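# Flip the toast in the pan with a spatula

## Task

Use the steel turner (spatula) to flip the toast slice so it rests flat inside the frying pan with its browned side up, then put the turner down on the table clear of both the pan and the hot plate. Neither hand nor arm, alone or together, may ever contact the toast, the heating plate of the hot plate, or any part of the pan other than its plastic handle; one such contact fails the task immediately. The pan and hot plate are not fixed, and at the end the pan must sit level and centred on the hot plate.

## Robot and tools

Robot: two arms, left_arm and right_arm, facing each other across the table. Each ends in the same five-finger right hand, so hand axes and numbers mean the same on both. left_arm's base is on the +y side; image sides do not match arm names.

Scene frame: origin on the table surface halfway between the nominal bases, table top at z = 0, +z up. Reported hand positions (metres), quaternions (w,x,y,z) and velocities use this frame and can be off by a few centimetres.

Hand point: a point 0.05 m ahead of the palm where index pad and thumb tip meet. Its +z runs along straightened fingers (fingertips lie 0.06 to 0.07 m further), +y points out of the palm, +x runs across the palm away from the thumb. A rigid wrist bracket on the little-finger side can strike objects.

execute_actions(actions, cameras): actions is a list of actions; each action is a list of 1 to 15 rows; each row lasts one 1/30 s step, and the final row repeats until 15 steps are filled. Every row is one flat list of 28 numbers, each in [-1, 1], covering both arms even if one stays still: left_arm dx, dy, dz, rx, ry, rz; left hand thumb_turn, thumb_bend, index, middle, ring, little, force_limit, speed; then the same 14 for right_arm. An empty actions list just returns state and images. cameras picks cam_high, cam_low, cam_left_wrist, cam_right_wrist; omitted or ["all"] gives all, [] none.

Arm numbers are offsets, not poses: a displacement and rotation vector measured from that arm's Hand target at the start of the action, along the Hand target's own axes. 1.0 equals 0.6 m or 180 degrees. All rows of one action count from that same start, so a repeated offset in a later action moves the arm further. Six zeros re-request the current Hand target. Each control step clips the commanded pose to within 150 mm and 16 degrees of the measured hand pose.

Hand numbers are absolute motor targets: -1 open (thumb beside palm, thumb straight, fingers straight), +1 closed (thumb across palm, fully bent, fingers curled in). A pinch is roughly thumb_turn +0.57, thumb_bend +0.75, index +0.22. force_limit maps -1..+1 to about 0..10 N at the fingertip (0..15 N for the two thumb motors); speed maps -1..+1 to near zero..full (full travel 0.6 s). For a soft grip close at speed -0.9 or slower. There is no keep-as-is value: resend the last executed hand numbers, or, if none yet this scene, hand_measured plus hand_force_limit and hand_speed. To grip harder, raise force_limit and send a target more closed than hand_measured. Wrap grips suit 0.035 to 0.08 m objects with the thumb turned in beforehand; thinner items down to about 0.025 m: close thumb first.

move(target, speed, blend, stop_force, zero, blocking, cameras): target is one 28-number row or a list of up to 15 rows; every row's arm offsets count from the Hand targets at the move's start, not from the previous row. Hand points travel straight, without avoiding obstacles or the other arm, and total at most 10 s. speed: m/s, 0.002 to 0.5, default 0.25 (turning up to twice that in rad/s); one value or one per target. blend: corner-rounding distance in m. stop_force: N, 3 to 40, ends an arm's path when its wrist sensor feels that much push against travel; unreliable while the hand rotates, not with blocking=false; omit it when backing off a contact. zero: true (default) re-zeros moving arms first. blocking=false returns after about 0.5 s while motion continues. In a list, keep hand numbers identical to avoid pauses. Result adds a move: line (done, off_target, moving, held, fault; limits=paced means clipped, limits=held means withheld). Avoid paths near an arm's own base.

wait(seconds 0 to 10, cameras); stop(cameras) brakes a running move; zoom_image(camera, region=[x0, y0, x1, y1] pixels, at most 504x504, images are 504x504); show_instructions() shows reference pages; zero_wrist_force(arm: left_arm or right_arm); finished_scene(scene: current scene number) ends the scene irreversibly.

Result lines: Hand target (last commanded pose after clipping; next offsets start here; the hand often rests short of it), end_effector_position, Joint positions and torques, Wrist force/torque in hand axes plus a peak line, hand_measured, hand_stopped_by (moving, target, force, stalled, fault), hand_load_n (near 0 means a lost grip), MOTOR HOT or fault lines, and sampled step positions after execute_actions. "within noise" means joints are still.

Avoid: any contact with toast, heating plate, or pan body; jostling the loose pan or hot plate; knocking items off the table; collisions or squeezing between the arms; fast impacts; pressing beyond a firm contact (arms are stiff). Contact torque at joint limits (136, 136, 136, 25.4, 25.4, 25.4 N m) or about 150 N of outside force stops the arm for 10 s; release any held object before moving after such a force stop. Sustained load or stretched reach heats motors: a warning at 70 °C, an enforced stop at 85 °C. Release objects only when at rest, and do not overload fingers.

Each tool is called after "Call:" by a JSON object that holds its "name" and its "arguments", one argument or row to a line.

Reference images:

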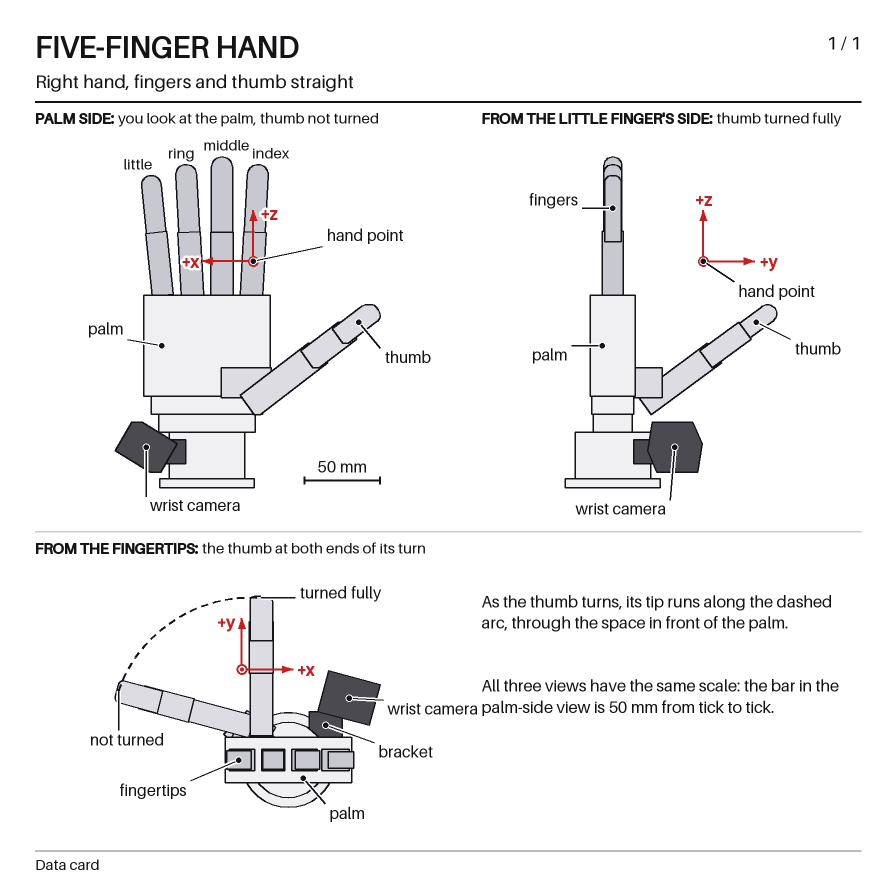

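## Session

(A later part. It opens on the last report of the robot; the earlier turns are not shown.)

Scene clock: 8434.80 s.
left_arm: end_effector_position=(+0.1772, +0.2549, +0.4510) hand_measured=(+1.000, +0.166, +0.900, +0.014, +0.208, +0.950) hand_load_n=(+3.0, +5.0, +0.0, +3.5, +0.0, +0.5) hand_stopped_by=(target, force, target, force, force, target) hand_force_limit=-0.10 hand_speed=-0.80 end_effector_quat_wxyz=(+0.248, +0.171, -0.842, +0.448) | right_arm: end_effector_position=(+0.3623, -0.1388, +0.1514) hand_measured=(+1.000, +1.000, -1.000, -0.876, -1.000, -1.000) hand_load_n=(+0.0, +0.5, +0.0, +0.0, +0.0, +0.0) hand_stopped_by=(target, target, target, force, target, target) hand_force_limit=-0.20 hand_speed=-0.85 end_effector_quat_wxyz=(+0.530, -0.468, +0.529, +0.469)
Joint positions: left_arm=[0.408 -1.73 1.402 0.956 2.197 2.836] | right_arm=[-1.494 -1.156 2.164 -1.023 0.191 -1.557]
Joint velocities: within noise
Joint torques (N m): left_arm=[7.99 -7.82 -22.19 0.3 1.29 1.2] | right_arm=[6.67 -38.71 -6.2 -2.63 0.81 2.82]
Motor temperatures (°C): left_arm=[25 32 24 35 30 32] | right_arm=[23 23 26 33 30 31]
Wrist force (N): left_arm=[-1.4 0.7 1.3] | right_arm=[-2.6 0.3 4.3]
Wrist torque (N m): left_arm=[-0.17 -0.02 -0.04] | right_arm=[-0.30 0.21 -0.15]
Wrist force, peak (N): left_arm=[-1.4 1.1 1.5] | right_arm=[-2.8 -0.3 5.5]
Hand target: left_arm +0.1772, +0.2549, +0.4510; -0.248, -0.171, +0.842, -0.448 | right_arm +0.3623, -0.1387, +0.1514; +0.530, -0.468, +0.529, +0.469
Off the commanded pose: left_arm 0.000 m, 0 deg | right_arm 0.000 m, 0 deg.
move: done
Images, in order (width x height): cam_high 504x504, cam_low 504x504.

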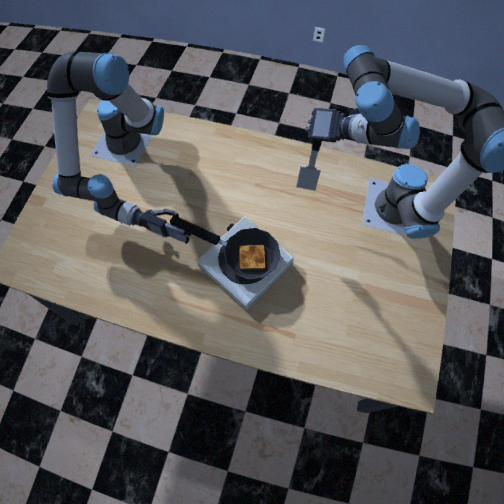

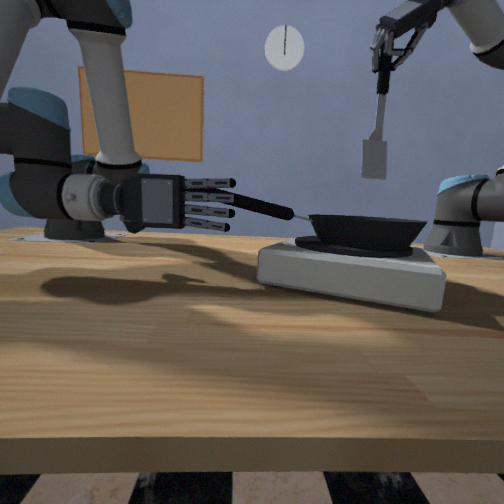

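Call:
{"name": "move", "arguments": {
  "target": [0,0,0,0,0,0,1,0.97,0.9,0.6,0.95,0.95,-0.1,-0.8,0,0,0,0,0,0,1,1,-1,-1,-1,-1,-0.2,-0.85],
  "cameras": []
}}

Call:
{"name": "move", "arguments": {
  "target": [0,0,0,0,0,0,1,0.97,0.9,0.6,0.95,0.95,-0.1,-0.8,0,0.004,0.035,0,0,0,1,1,-1,-1,-1,-1,-0.2,-0.85],
  "speed": 0.03,
  "stop_force": 3,
  "cameras": []
}}

Call:
{"name": "move", "arguments": {
  "target": [0,0,0,0,0,0,1,0.97,0.9,0.6,0.95,0.95,-0.1,-0.8,0,0,0,0,0,0,1,1,-1,-0.3,-0.3,-1,0.3,-0.85]
}}

Call:
{"name": "zoom_image", "arguments": {
  "camera": "cam_low",
  "region": [150, 130, 350, 330]
}}

Call:
{"name": "zoom_image", "arguments": {
  "camera": "cam_high",
  "region": [110, 165, 250, 305]
}}

Scene clock: 8478.17 s.
left_arm: end_effector_position=(+0.1772, +0.2549, +0.4510) hand_measured=(+1.000, +0.166, +0.900, +0.014, +0.208, +0.950) hand_load_n=(+3.0, +5.0, +0.0, +3.0, +0.0, +0.0) hand_stopped_by=(target, force, target, force, force, target) hand_force_limit=-0.10 hand_speed=-0.80 end_effector_quat_wxyz=(+0.248, +0.171, -0.842, +0.448) | right_arm: end_effector_position=(+0.3623, -0.1387, +0.1514) hand_measured=(+1.000, +1.000, -1.000, -1.000, -1.000, -1.000) hand_load_n=(+0.0, +0.0, +0.0, -0.5, +0.0, +0.0) hand_stopped_by=(target, target, target, target, target, target) hand_force_limit=-0.20 hand_speed=-0.85 end_effector_quat_wxyz=(+0.530, -0.468, +0.529, +0.469)
Joint positions: left_arm=[0.408 -1.73 1.402 0.956 2.197 2.836] | right_arm=[-1.493 -1.156 2.164 -1.023 0.192 -1.557]
Joint velocities: within noise
Joint torques (N m): left_arm=[7.93 -6.86 -22.38 0.09 1.41 1.35] | right_arm=[7.38 -15.8 -18.96 1.9 1.62 0.89]
Motor temperatures (°C): left_arm=[25 32 24 35 30 32] | right_arm=[23 23 26 33 30 31]
Wrist force (N): left_arm=[-1.4 1.0 1.0] | right_arm=[-3.0 0.0 3.8]
Wrist torque (N m): left_arm=[-0.11 -0.02 -0.04] | right_arm=[-0.32 0.27 -0.17]
Wrist force, peak (N): left_arm=[-1.4 1.0 1.4] | right_arm=[-2.6 0.5 4.3]
Hand target: left_arm +0.1772, +0.2549, +0.4510; -0.248, -0.171, +0.842, -0.448 | right_arm +0.3623, -0.1387, +0.1514; +0.530, -0.468, +0.529, +0.469
Off the commanded pose: left_arm 0.000 m, 0 deg | right_arm 0.000 m, 0 deg.
move: done
No camera images: "cameras" was empty.

Scene clock: 8479.93 s.
left_arm: end_effector_position=(+0.1772, +0.2549, +0.4510) hand_measured=(+1.000, +0.166, +0.900, +0.014, +0.208, +0.950) hand_load_n=(+3.0, +5.5, +0.0, +3.5, +0.0, +0.5) hand_stopped_by=(target, force, target, force, force, target) hand_force_limit=-0.10 hand_speed=-0.80 end_effector_quat_wxyz=(+0.248, +0.171, -0.842, +0.448) | right_arm: end_effector_position=(+0.3625, -0.1176, +0.1514) hand_measured=(+1.000, +1.000, -1.000, -1.000, -1.000, -1.000) hand_load_n=(+0.0, +1.0, +0.0, +0.0, +0.0, +0.0) hand_stopped_by=(target, target, target, target, target, target) hand_force_limit=-0.20 hand_speed=-0.85 end_effector_quat_wxyz=(+0.530, -0.468, +0.529, +0.469)
Joint positions: left_arm=[0.408 -1.73 1.402 0.956 2.197 2.836] | right_arm=[-1.439 -1.141 2.137 -1.007 0.246 -1.561]
Joint velocities: within noise
Joint torques (N m): left_arm=[7.81 -7.34 -21.46 0.11 1.28 1.56] | right_arm=[-7.06 -42.21 -3.36 -2.82 -2.07 -0.99]
Motor temperatures (°C): left_arm=[25 32 24 35 30 32] | right_arm=[23 23 26 33 30 31]
Wrist force (N): left_arm=[-1.5 0.5 1.2] | right_arm=[-2.4 -0.4 3.8]
Wrist torque (N m): left_arm=[-0.19 0.00 -0.06] | right_arm=[-0.31 0.21 -0.15]
Wrist force, peak (N): left_arm=[-1.6 1.3 1.3] | right_arm=[-2.9 0.2 4.2]
Hand target: left_arm +0.1772, +0.2549, +0.4510; -0.248, -0.171, +0.842, -0.448 | right_arm +0.3625, -0.1176, +0.1514; +0.530, -0.468, +0.529, +0.469
Off the commanded pose: left_arm 0.000 m, 0 deg | right_arm 0.000 m, 0 deg.
move: done
No camera images: "cameras" was empty.

Scene clock: 8483.00 s.
left_arm: end_effector_position=(+0.1772, +0.2549, +0.4510) hand_measured=(+1.000, +0.166, +0.900, +0.014, +0.208, +0.950) hand_load_n=(+3.0, +5.0, +0.5, +3.5, +0.0, +0.0) hand_stopped_by=(target, force, target, force, force, target) hand_force_limit=-0.10 hand_speed=-0.80 end_effector_quat_wxyz=(+0.248, +0.171, -0.842, +0.448) | right_arm: end_effector_position=(+0.3625, -0.1176, +0.1514) hand_measured=(+1.000, +0.998, -1.000, -0.862, -0.300, -1.000) hand_load_n=(+0.5, +4.5, +0.0, +6.5, +0.0, +0.0) hand_stopped_by=(target, target, target, force, target, target) hand_force_limit=0.30 hand_speed=-0.85 end_effector_quat_wxyz=(+0.530, -0.468, +0.529, +0.469)
Joint positions: left_arm=[0.408 -1.73 1.402 0.956 2.197 2.836] | right_arm=[-1.439 -1.141 2.137 -1.007 0.246 -1.561]
Joint velocities: within noise
Joint torques (N m): left_arm=[7.79 -7.62 -21.7 -0.09 1.21 1.46] | right_arm=[0.1 -42 -8.34 -1.67 -1.34 2.16]
Motor temperatures (°C): left_arm=[25 32 24 35 30 32] | right_arm=[23 23 26 33 30 31]
Wrist force (N): left_arm=[-1.2 1.0 1.1] | right_arm=[-1.7 -1.0 4.0]
Wrist torque (N m): left_arm=[-0.11 -0.05 -0.02] | right_arm=[0.04 0.15 -0.22]
Wrist force, peak (N): left_arm=[-1.6 1.1 1.3] | right_arm=[-2.4 -1.1 4.6]
Hand target: left_arm +0.1772, +0.2549, +0.4510; -0.248, -0.171, +0.842, -0.448 | right_arm +0.3625, -0.1176, +0.1514; +0.530, -0.468, +0.529, +0.469
Off the commanded pose: left_arm 0.000 m, 0 deg | right_arm 0.000 m, 0 deg.
move: done

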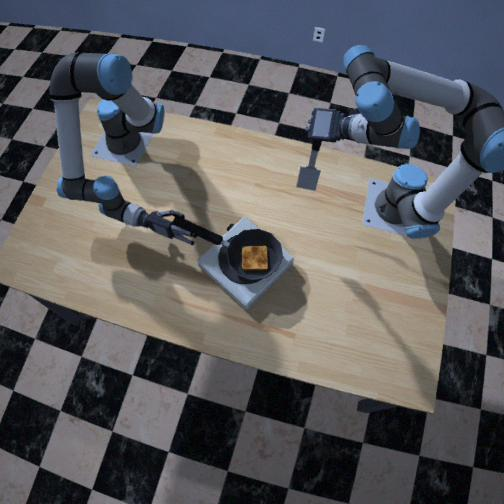

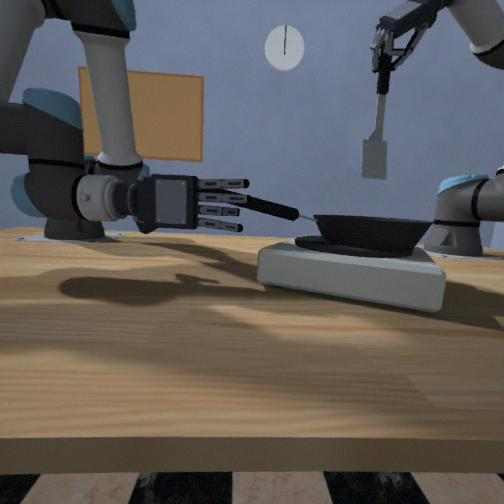

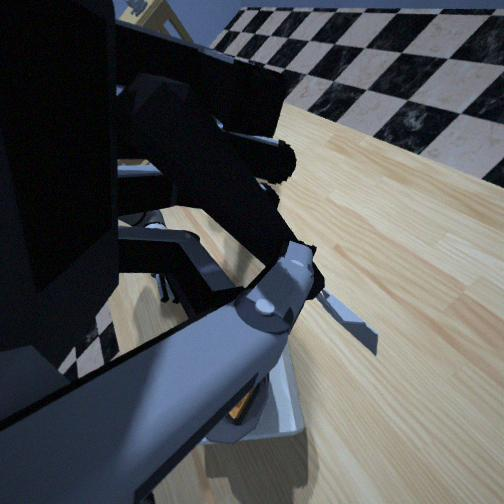

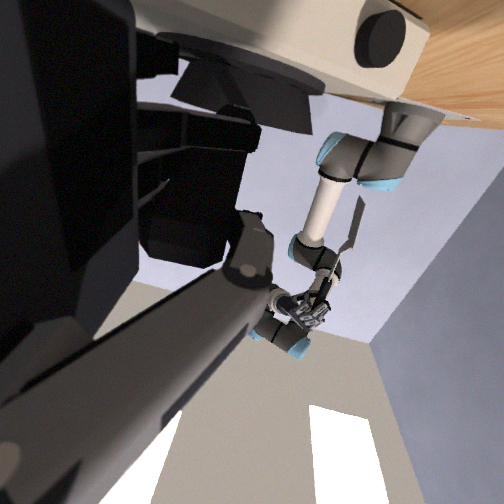

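Scaled by 2.520.

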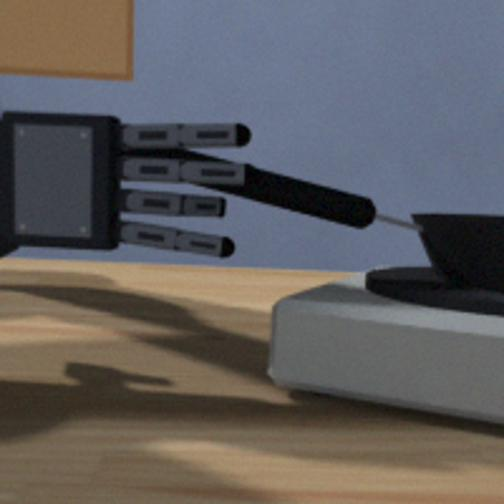

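Scaled by 3.600.

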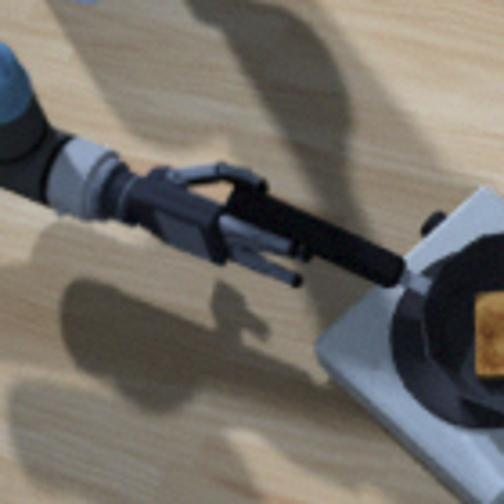

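Call:
{"name": "move", "arguments": {
  "target": [0,0,0,0,0,0,1,0.97,0.9,0.6,0.95,0.95,-0.1,-0.8,0,0,-0.04,0,0,0,1,1,-1,-0.3,-0.3,-1,0.3,-0.85],
  "speed": 0.01,
  "cameras": ["cam_low","cam_high"]
}}

Call:
{"name": "zoom_image", "arguments": {
  "camera": "cam_low",
  "region": [200, 170, 450, 320]
}}

Call:
{"name": "zoom_image", "arguments": {
  "camera": "cam_high",
  "region": [195, 210, 300, 315]
}}

Scene clock: 8495.60 s.
left_arm: end_effector_position=(+0.1772, +0.2549, +0.4510) hand_measured=(+1.000, +0.166, +0.900, +0.014, +0.208, +0.950) hand_load_n=(+3.0, +5.0, +0.0, +3.5, +0.0, +0.5) hand_stopped_by=(target, force, target, force, force, target) hand_force_limit=-0.10 hand_speed=-0.80 end_effector_quat_wxyz=(+0.248, +0.171, -0.842, +0.448) | right_arm: end_effector_position=(+0.3596, -0.1415, +0.1514) hand_measured=(+1.000, +0.998, -1.000, -0.862, -0.300, -1.000) hand_load_n=(+0.0, +1.5, +0.0, +2.0, +0.0, +0.0) hand_stopped_by=(target, target, target, force, target, target) hand_force_limit=0.30 hand_speed=-0.85 end_effector_quat_wxyz=(+0.530, -0.468, +0.529, +0.469)
Joint positions: left_arm=[0.408 -1.73 1.402 0.956 2.197 2.836] | right_arm=[-1.5 -1.161 2.175 -1.028 0.185 -1.557]
Joint velocities: within noise
Joint torques (N m): left_arm=[8.21 -7.14 -22.28 -0.12 1.36 1.4] | right_arm=[6.62 -35.45 -9.17 -2.48 0.34 2.83]
Motor temperatures (°C): left_arm=[25 32 24 35 30 32] | right_arm=[23 23 26 33 30 31]
Wrist force (N): left_arm=[-1.4 0.6 1.0] | right_arm=[-2.7 -0.5 5.5]
Wrist torque (N m): left_arm=[-0.16 -0.01 -0.04] | right_arm=[-0.18 0.18 -0.17]
Wrist force, peak (N): left_arm=[-1.7 0.9 1.4] | right_arm=[-2.9 -0.7 6.0]
Hand target: left_arm +0.1772, +0.2549, +0.4510; -0.248, -0.171, +0.842, -0.448 | right_arm +0.3596, -0.1414, +0.1514; +0.530, -0.468, +0.529, +0.469
Off the commanded pose: left_arm 0.000 m, 0 deg | right_arm 0.000 m, 0 deg.
move: done
Images, in order (width x height): cam_high 504x504, cam_low 504x504.

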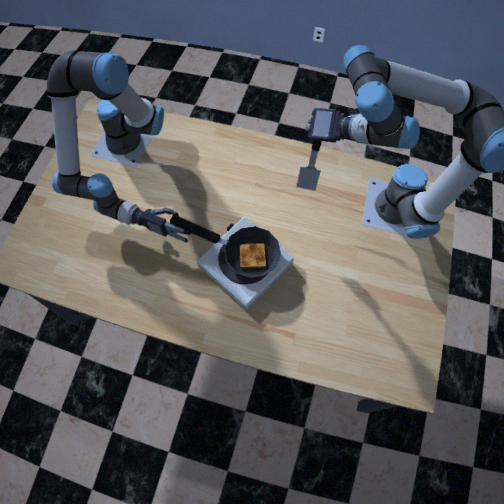

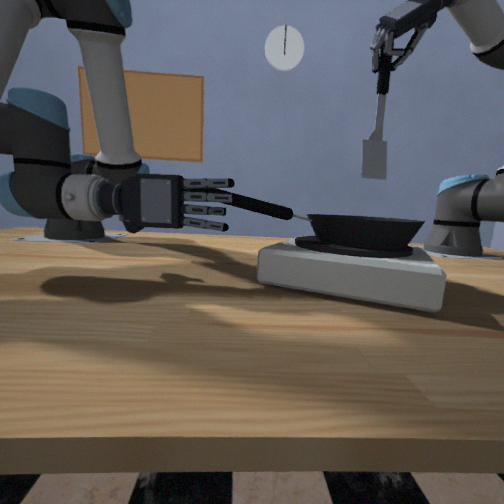

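Scaled by 2.016.

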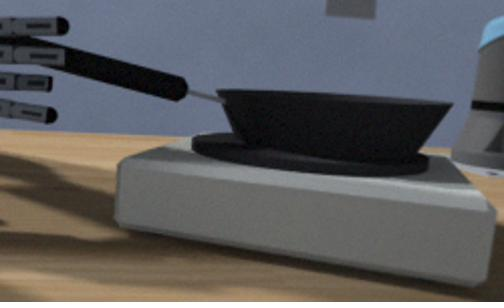

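Scaled by 4.800.

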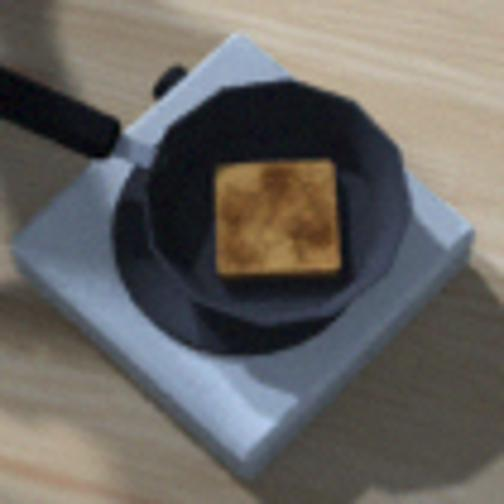

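Call:
{"name": "move", "arguments": {
  "target": [0,0,0,0,0,0,1,0.97,0.9,0.6,0.95,0.95,-0.1,-0.8,0,0,0,0,0,0,1,-1,-1,-1,-1,-1,-0.2,0],
  "cameras": []
}}

Call:
{"name": "move", "arguments": {
  "target": [0,0,0,0,0,0,1,1,0.91,0.8,0.96,0.96,0.4,-0.8,0,0.01,-0.25,0,0,0,1,-1,-1,-1,-1,-1,-0.2,0],
  "speed": 0.1
}}

Call:
{"name": "zoom_image", "arguments": {
  "camera": "cam_low",
  "region": [200, 170, 450, 320]
}}

Call:
{"name": "zoom_image", "arguments": {
  "camera": "cam_high",
  "region": [195, 210, 300, 315]
}}

Scene clock: 8522.40 s.
left_arm: end_effector_position=(+0.1772, +0.2549, +0.4510) hand_measured=(+1.000, +0.166, +0.900, +0.014, +0.208, +0.950) hand_load_n=(+3.0, +5.0, +0.0, +3.5, +0.0, +0.5) hand_stopped_by=(target, force, target, force, force, target) hand_force_limit=-0.10 hand_speed=-0.80 end_effector_quat_wxyz=(+0.248, +0.171, -0.842, +0.448) | right_arm: end_effector_position=(+0.3596, -0.1414, +0.1514) hand_measured=(+1.000, -1.000, -1.000, -1.000, -1.000, -1.000) hand_load_n=(+0.0, +0.0, +0.5, +0.0, +0.0, +0.0) hand_stopped_by=(target, target, target, target, target, target) hand_force_limit=-0.20 hand_speed=0.00 end_effector_quat_wxyz=(+0.530, -0.468, +0.529, +0.469)
Joint positions: left_arm=[0.408 -1.73 1.402 0.956 2.197 2.836] | right_arm=[-1.5 -1.161 2.175 -1.028 0.185 -1.557]
Joint velocities: within noise
Joint torques (N m): left_arm=[8.42 -8.62 -21.37 -0.04 1.32 1.5] | right_arm=[0.89 -14.67 -16.31 2.08 1.83 -1.52]
Motor temperatures (°C): left_arm=[25 32 24 35 30 32] | right_arm=[23 23 26 33 30 31]
Wrist force (N): left_arm=[-1.4 0.9 1.0] | right_arm=[-2.5 0.2 3.8]
Wrist torque (N m): left_arm=[-0.13 -0.02 -0.04] | right_arm=[-0.24 0.20 -0.14]
Wrist force, peak (N): left_arm=[-1.5 1.2 1.4] | right_arm=[-2.1 -0.5 5.5]
Hand target: left_arm +0.1772, +0.2549, +0.4510; -0.248, -0.171, +0.842, -0.448 | right_arm +0.3596, -0.1414, +0.1514; +0.530, -0.468, +0.529, +0.469
Off the commanded pose: left_arm 0.000 m, 0 deg | right_arm 0.000 m, 0 deg.
move: done
No camera images: "cameras" was empty.

Scene clock: 8524.93 s.
left_arm: end_effector_position=(+0.1772, +0.2549, +0.4510) hand_measured=(+1.000, +0.186, +0.910, +0.034, +0.960, +0.960) hand_load_n=(+1.5, +1.0, -0.5, -0.5, +0.0, +0.0) hand_stopped_by=(target, force, target, force, target, target) hand_force_limit=0.40 hand_speed=-0.80 end_effector_quat_wxyz=(+0.248, +0.171, -0.842, +0.448) | right_arm: end_effector_position=(+0.3354, -0.2895, +0.1510) hand_measured=(+1.000, -1.000, -1.000, -1.000, -1.000, -1.000) hand_load_n=(-0.5, +0.0, +0.0, +0.0, +0.0, +0.0) hand_stopped_by=(target, target, target, target, target, target) hand_force_limit=-0.20 hand_speed=0.00 end_effector_quat_wxyz=(+0.530, -0.468, +0.529, +0.469)
Joint positions: left_arm=[0.408 -1.73 1.402 0.956 2.197 2.836] | right_arm=[-1.934 -1.247 2.329 -1.071 -0.249 -1.583]
Joint velocities: within noise
Joint torques (N m): left_arm=[7.81 -6.82 -22.35 -0.02 1.13 1.41] | right_arm=[-7.48 -9.93 -18.71 3.06 -1.99 -2.04]
Motor temperatures (°C): left_arm=[25 32 24 35 30 32] | right_arm=[23 23 26 33 30 31]
Wrist force (N): left_arm=[-0.6 -0.4 0.3] | right_arm=[-2.5 0.0 4.1]
Wrist torque (N m): left_arm=[-0.13 0.02 -0.07] | right_arm=[-0.28 0.18 -0.15]
Wrist force, peak (N): left_arm=[-1.5 1.1 1.1] | right_arm=[-2.4 0.2 5.2]
Hand target: left_arm +0.1772, +0.2549, +0.4510; -0.248, -0.171, +0.842, -0.448 | right_arm +0.3354, -0.2895, +0.1510; +0.530, -0.468, +0.529, +0.469
Off the commanded pose: left_arm 0.000 m, 0 deg | right_arm 0.000 m, 0 deg.
move: done

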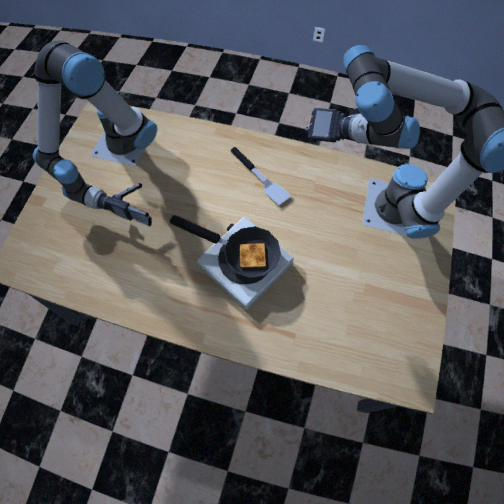

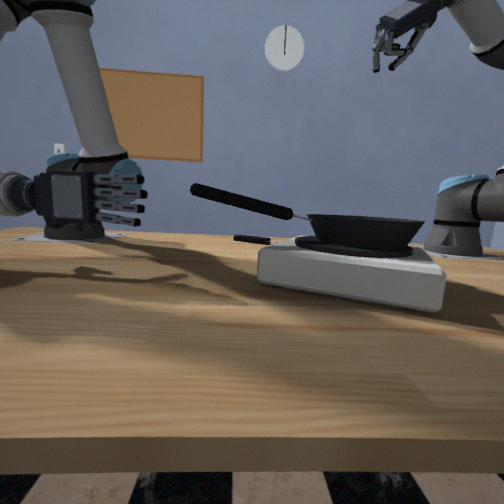

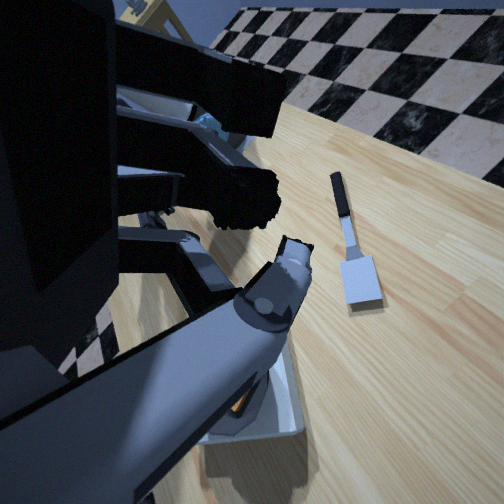

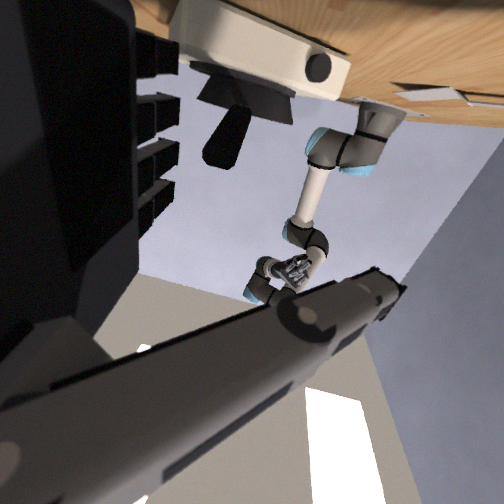

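Scaled by 2.016.

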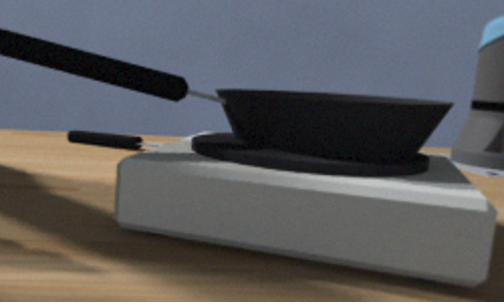

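Scaled by 4.800.

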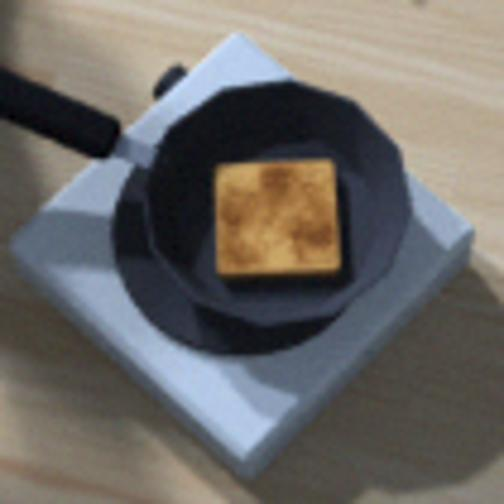

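Call:
{"name": "wait", "arguments": {
  "seconds": 0.1
}}

Call:
{"name": "zoom_image", "arguments": {
  "camera": "cam_high",
  "region": [195, 210, 300, 315]
}}

Call:
{"name": "zoom_image", "arguments": {
  "camera": "cam_low",
  "region": [260, 190, 450, 300]
}}

Scene clock: 8597.47 s.
left_arm: end_effector_position=(+0.1772, +0.2549, +0.4510) hand_measured=(+1.000, +0.186, +0.910, +0.034, +0.960, +0.960) hand_load_n=(+1.5, +1.5, +0.0, +0.0, +0.0, +0.0) hand_stopped_by=(target, force, target, force, target, target) hand_force_limit=0.40 hand_speed=-0.80 end_effector_quat_wxyz=(+0.248, +0.171, -0.842, +0.448) | right_arm: end_effector_position=(+0.3354, -0.2895, +0.1510) hand_measured=(+1.000, -1.000, -1.000, -1.000, -1.000, -1.000) hand_load_n=(+0.0, +0.0, +0.0, +0.0, +0.0, +0.0) hand_stopped_by=(target, target, target, target, target, target) hand_force_limit=-0.20 hand_speed=0.00 end_effector_quat_wxyz=(+0.530, -0.468, +0.529, +0.469)
Joint positions: left_arm=[0.408 -1.73 1.402 0.956 2.197 2.836] | right_arm=[-1.934 -1.247 2.329 -1.071 -0.249 -1.583]
Joint velocities: within noise
Joint torques (N m): left_arm=[7.82 -6.68 -21.28 -0.18 1.07 1.39] | right_arm=[-6.82 -9.85 -15 2.78 -1.63 -2.06]
Motor temperatures (°C): left_arm=[25 32 24 35 30 32] | right_arm=[23 23 26 33 30 31]
Wrist force (N): left_arm=[-0.4 -0.4 0.3] | right_arm=[-2.4 0.1 4.0]
Wrist torque (N m): left_arm=[-0.14 -0.01 -0.05] | right_arm=[-0.26 0.18 -0.13]
Wrist force, peak (N): left_arm=[-0.6 -0.1 0.5] | right_arm=[-2.5 0.0 4.4]
Hand target: left_arm +0.1772, +0.2549, +0.4510; -0.248, -0.171, +0.842, -0.448 | right_arm +0.3354, -0.2895, +0.1510; +0.530, -0.468, +0.529, +0.469
Off the commanded pose: left_arm 0.000 m, 0 deg | right_arm 0.000 m, 0 deg.
wait: 0.10 s; at rest from the start

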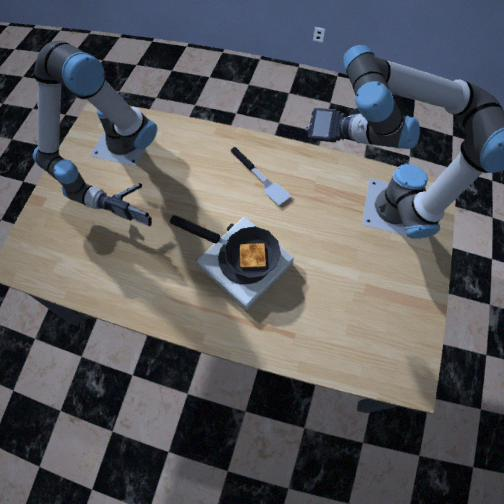

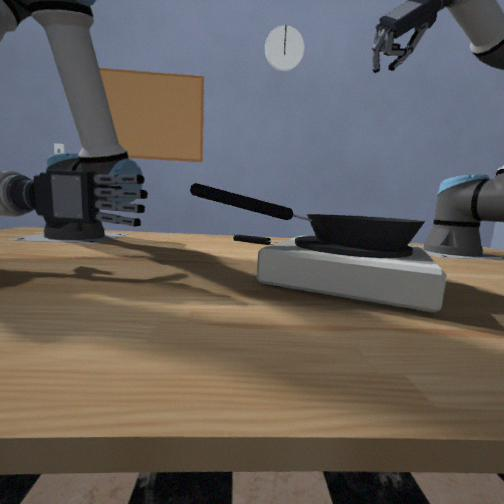

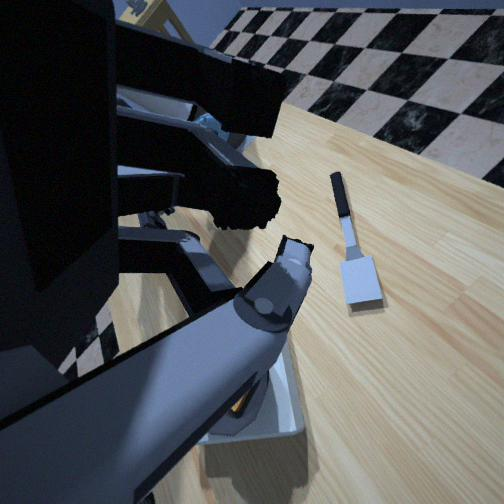

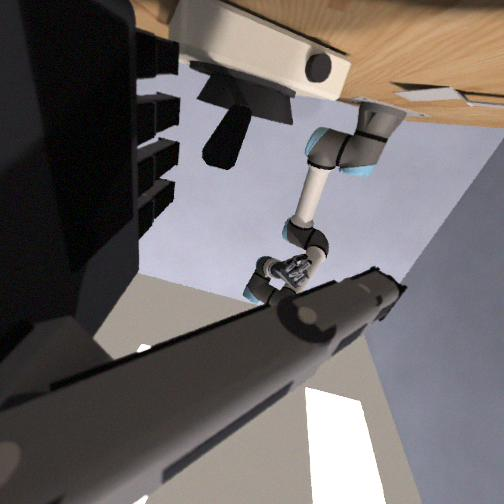

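Scaled by 4.800.

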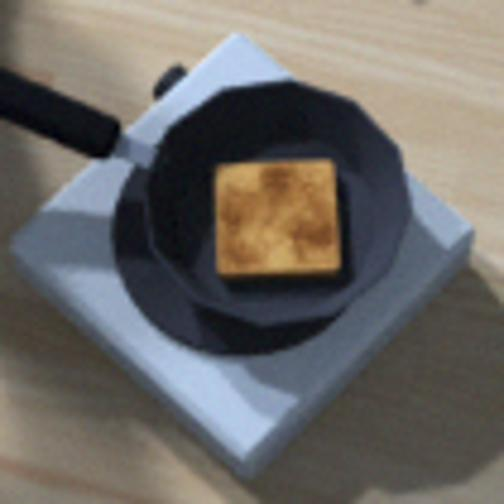

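Scaled by 2.653.

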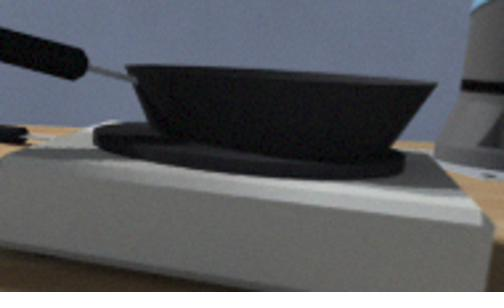

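Call:
{"name": "move", "arguments": {
  "target": [
    [0,0,0,0,0,0,1,1,0.91,0.8,0.96,0.96,0.4,-0.8, -0.333,0,0,0,0,0,1,-1,-1,-1,-1,-1,-0.2,0],
    [0,0,0,0,0,0,1,1,0.91,0.8,0.96,0.96,0.4,-0.8, -0.333,-0.114,0.366,0,0.578,0,1,-1,-1,-1,-1,-1,-0.2,0]
  ],
  "speed": 0.2
}}

Scene clock: 8656.03 s.
left_arm: end_effector_position=(+0.1772, +0.2549, +0.4510) hand_measured=(+1.000, +0.186, +0.910, +0.034, +0.960, +0.960) hand_load_n=(+1.5, +1.5, +0.0, +0.0, +0.0, +0.0) hand_stopped_by=(target, force, target, force, target, target) hand_force_limit=0.40 hand_speed=-0.80 end_effector_quat_wxyz=(+0.248, +0.171, -0.842, +0.448) | right_arm: end_effector_position=(+0.4297, -0.0804, +0.3514) hand_measured=(+1.000, -1.000, -1.000, -1.000, -1.000, -1.000) hand_load_n=(+0.0, +0.0, +0.0, +0.0, +0.0, +0.0) hand_stopped_by=(target, target, target, target, target, target) hand_force_limit=-0.20 hand_speed=0.00 end_effector_quat_wxyz=(-0.090, -0.658, +0.743, -0.080)
Joint positions: left_arm=[0.408 -1.73 1.402 0.956 2.197 2.836] | right_arm=[-0.95 -1.11 0.918 -1.215 -1.75 0.75]
Joint velocities: within noise
Joint torques (N m): left_arm=[6.87 -8.35 -21.49 -0.06 1.13 1.35] | right_arm=[0.51 -33.03 -30.67 0.09 -1.43 -1.22]
Motor temperatures (°C): left_arm=[25 32 24 35 30 32] | right_arm=[23 23 26 33 30 31]
Wrist force (N): left_arm=[-0.2 -0.4 0.6] | right_arm=[0.6 0.1 1.3]
Wrist torque (N m): left_arm=[-0.16 -0.05 -0.04] | right_arm=[-0.07 -0.10 0.01]
Wrist force, peak (N): left_arm=[-0.1 -0.7 0.6] | right_arm=[-4.4 -0.1 3.9]
Hand target: left_arm +0.1772, +0.2549, +0.4510; -0.248, -0.171, +0.842, -0.448 | right_arm +0.4297, -0.0804, +0.3514; -0.090, -0.658, +0.743, -0.080
Off the commanded pose: left_arm 0.000 m, 0 deg | right_arm 0.000 m, 0 deg.
move: done

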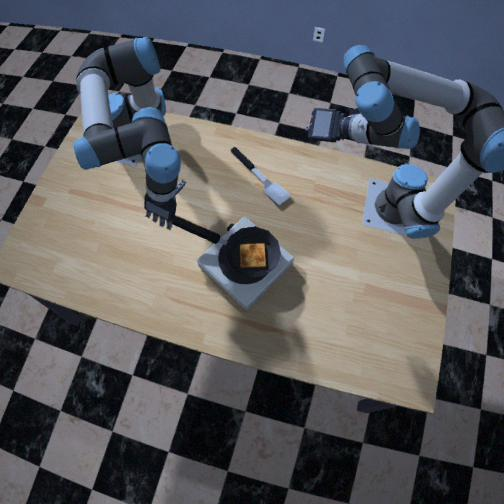

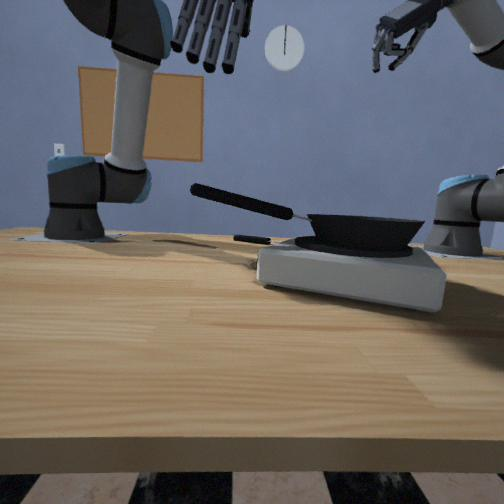

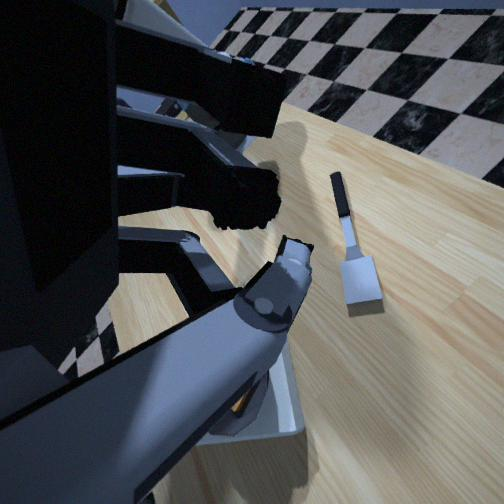

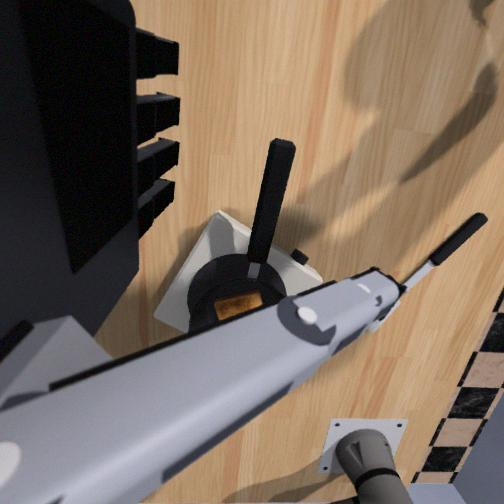

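Call:
{"name": "move", "arguments": {
  "target": [0,0,0,0,0,0,1,1,0.91,0.8,0.96,0.96,0.4,-0.8, -0.0398,0,0.1617,0,0,0,1,-1,-1,-1,-1,-1,-0.2,0],
  "speed": 0.1
}}

Call:
{"name": "zoom_image", "arguments": {
  "camera": "cam_high",
  "region": [130, 170, 290, 300]
}}

Call:
{"name": "zoom_image", "arguments": {
  "camera": "cam_right_wrist",
  "region": [100, 0, 504, 400]
}}

Scene clock: 8675.00 s.
left_arm: end_effector_position=(+0.1772, +0.2549, +0.4510) hand_measured=(+1.000, +0.186, +0.910, +0.034, +0.960, +0.960) hand_load_n=(+1.0, +1.0, +0.0, +0.0, +0.0, +0.0) hand_stopped_by=(target, force, target, force, target, target) hand_force_limit=0.40 hand_speed=-0.80 end_effector_quat_wxyz=(+0.248, +0.171, -0.842, +0.448) | right_arm: end_effector_position=(+0.4298, -0.0805, +0.2515) hand_measured=(+1.000, -1.000, -1.000, -1.000, -1.000, -1.000) hand_load_n=(+0.0, +0.0, +0.0, +0.0, +0.0, +0.0) hand_stopped_by=(target, target, target, target, target, target) hand_force_limit=-0.20 hand_speed=0.00 end_effector_quat_wxyz=(-0.090, -0.658, +0.743, -0.080)
Joint positions: left_arm=[0.408 -1.73 1.402 0.956 2.197 2.836] | right_arm=[-0.95 -1.126 1.198 -1.479 -1.75 0.75]
Joint velocities: within noise
Joint torques (N m): left_arm=[7.21 -7.41 -21.45 -0.31 0.78 1.28] | right_arm=[-7.23 -44.1 -19.07 -1.98 1.89 -2.37]
Motor temperatures (°C): left_arm=[25 32 24 35 30 32] | right_arm=[23 23 26 33 30 31]
Wrist force (N): left_arm=[-0.5 -0.2 0.5] | right_arm=[0.8 -0.1 1.3]
Wrist torque (N m): left_arm=[-0.13 -0.01 -0.05] | right_arm=[-0.09 -0.16 0.02]
Wrist force, peak (N): left_arm=[-0.3 -0.7 0.4] | right_arm=[0.5 0.2 2.3]
Hand target: left_arm +0.1772, +0.2549, +0.4510; -0.248, -0.171, +0.842, -0.448 | right_arm +0.4298, -0.0805, +0.2515; -0.090, -0.658, +0.743, -0.080
Off the commanded pose: left_arm 0.000 m, 0 deg | right_arm 0.000 m, 0 deg.
move: done

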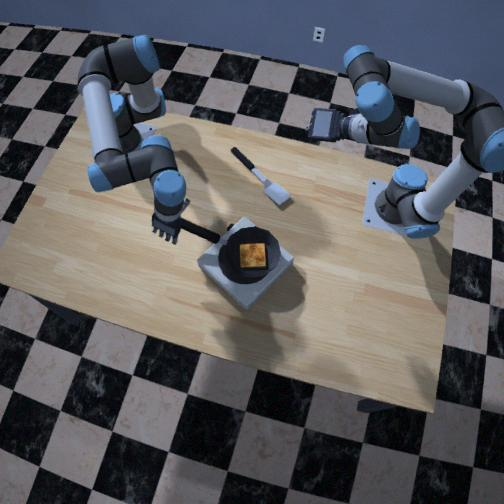

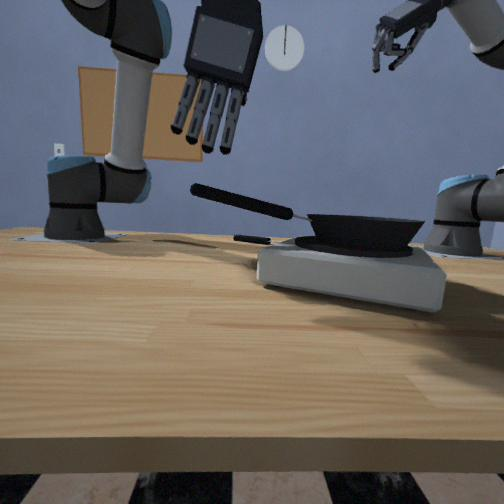

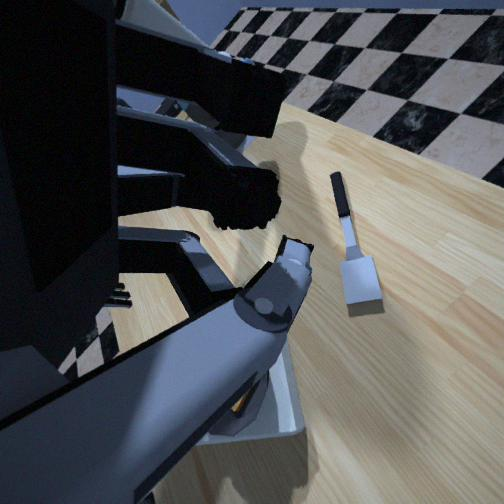

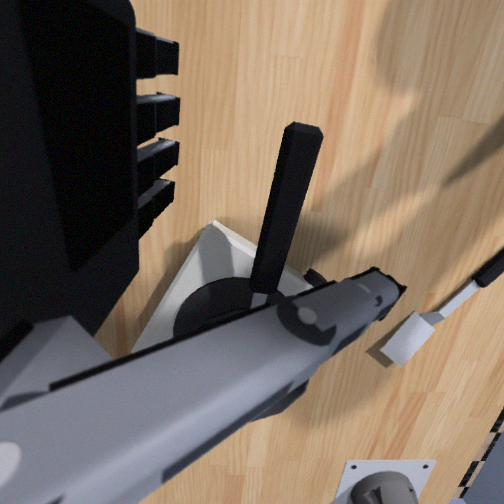

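Scaled by 3.150.

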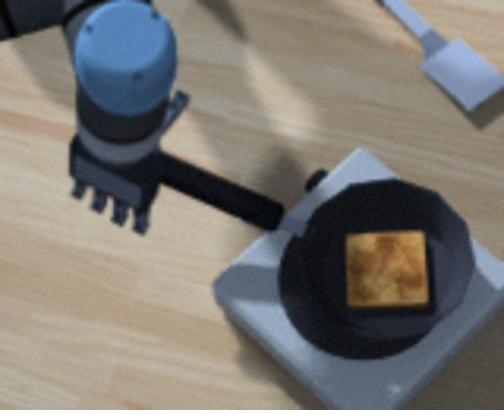

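Scaled by 1.248.

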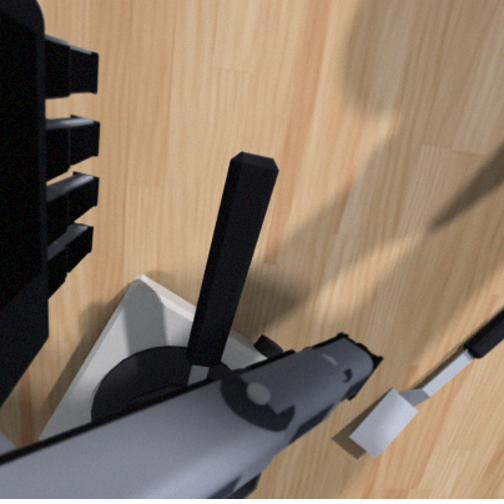

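Call:
{"name": "move", "arguments": {
  "target": [
    [0,0,0,0,0,0,1,1,0.91,0.8,0.96,0.96,0.4,-0.8, -0.0213,0.1033,-0.0053,0,0,0,1,-1,-1,-1,-1,-1,-0.2,0],
    [0,0,0,0,0,0,1,1,0.91,0.8,0.96,0.96,0.4,-0.8, -0.0452,0.1033,0.0917,0,0,0,1,-1,-1,-1,-1,-1,-0.2,0]
  ],
  "speed": 0.08,
  "stop_force": 3
}}

Call:
{"name": "zoom_image", "arguments": {
  "camera": "cam_high",
  "region": [130, 170, 290, 300]
}}

Call:
{"name": "zoom_image", "arguments": {
  "camera": "cam_low",
  "region": [150, 60, 450, 310]
}}

Scene clock: 8717.63 s.
left_arm: end_effector_position=(+0.1772, +0.2549, +0.4510) hand_measured=(+1.000, +0.186, +0.910, +0.034, +0.960, +0.960) hand_load_n=(+1.5, +1.0, +0.0, +0.0, +0.0, +0.0) hand_stopped_by=(target, force, target, force, target, target) hand_force_limit=0.40 hand_speed=-0.80 end_effector_quat_wxyz=(+0.248, +0.171, -0.842, +0.448) | right_arm: end_effector_position=(+0.3699, -0.0600, +0.1915) hand_measured=(+1.000, -1.000, -1.000, -1.000, -1.000, -1.000) hand_load_n=(+0.0, +0.0, +0.0, +0.0, +0.0, +0.0) hand_stopped_by=(target, target, target, target, target, target) hand_force_limit=-0.20 hand_speed=0.00 end_effector_quat_wxyz=(-0.090, -0.658, +0.743, -0.080)
Joint positions: left_arm=[0.408 -1.73 1.402 0.956 2.197 2.836] | right_arm=[-0.87 -1.162 1.402 -1.633 -1.737 0.83]
Joint velocities: within noise
Joint torques (N m): left_arm=[7.17 -7.38 -21.14 -0.36 0.87 1.27] | right_arm=[-7.33 -51.51 -25.49 -4.26 0.64 -2.25]
Motor temperatures (°C): left_arm=[25 32 24 35 30 32] | right_arm=[23 23 26 33 30 31]
Wrist force (N): left_arm=[-0.2 -0.5 0.6] | right_arm=[0.4 0.2 1.3]
Wrist torque (N m): left_arm=[-0.18 -0.04 -0.05] | right_arm=[-0.04 -0.08 0.00]
Wrist force, peak (N): left_arm=[-0.2 -0.5 0.6] | right_arm=[0.4 0.0 2.2]
Hand target: left_arm +0.1772, +0.2549, +0.4510; -0.248, -0.171, +0.842, -0.448 | right_arm +0.3699, -0.0600, +0.1915; -0.090, -0.658, +0.743, -0.080
Off the commanded pose: left_arm 0.000 m, 0 deg | right_arm 0.000 m, 0 deg.
move: done

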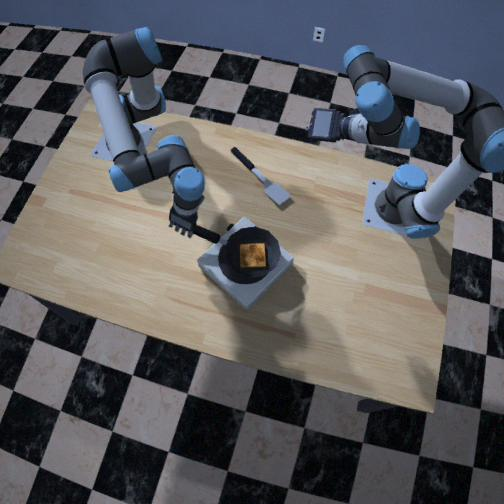

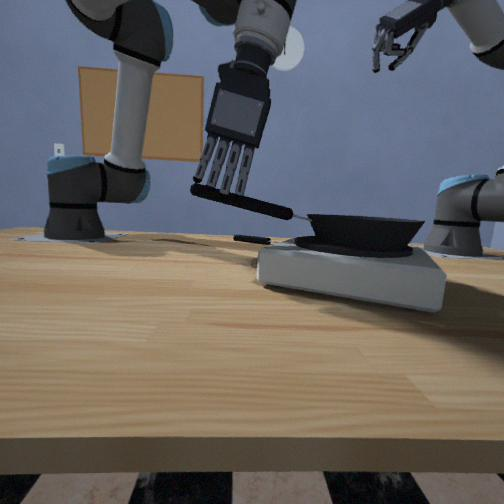

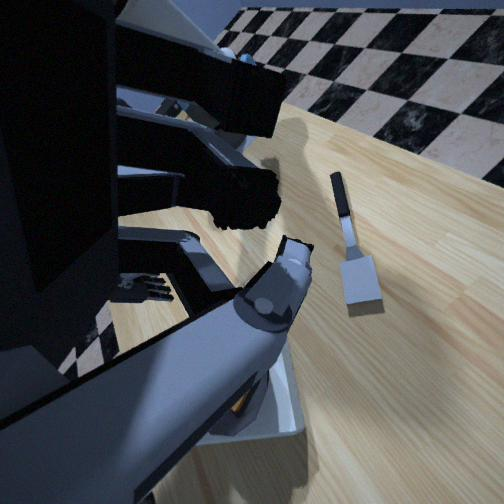

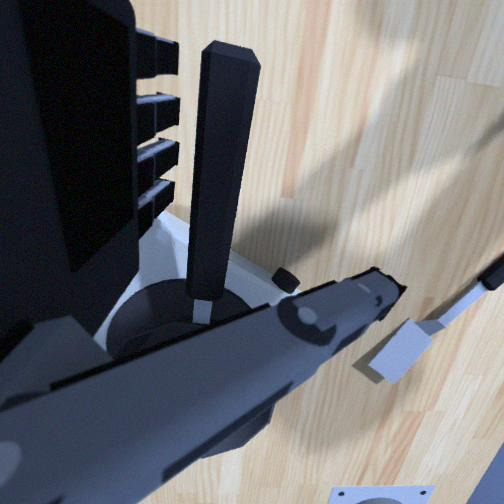

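Scaled by 3.150.

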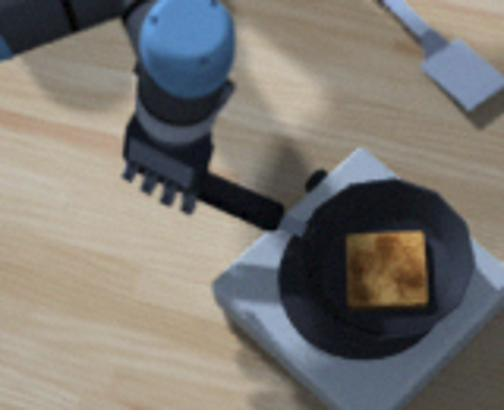

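Scaled by 1.680.

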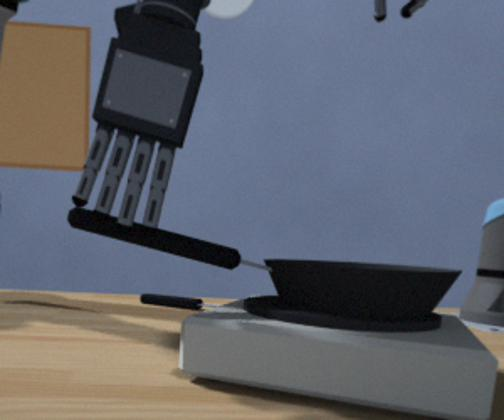

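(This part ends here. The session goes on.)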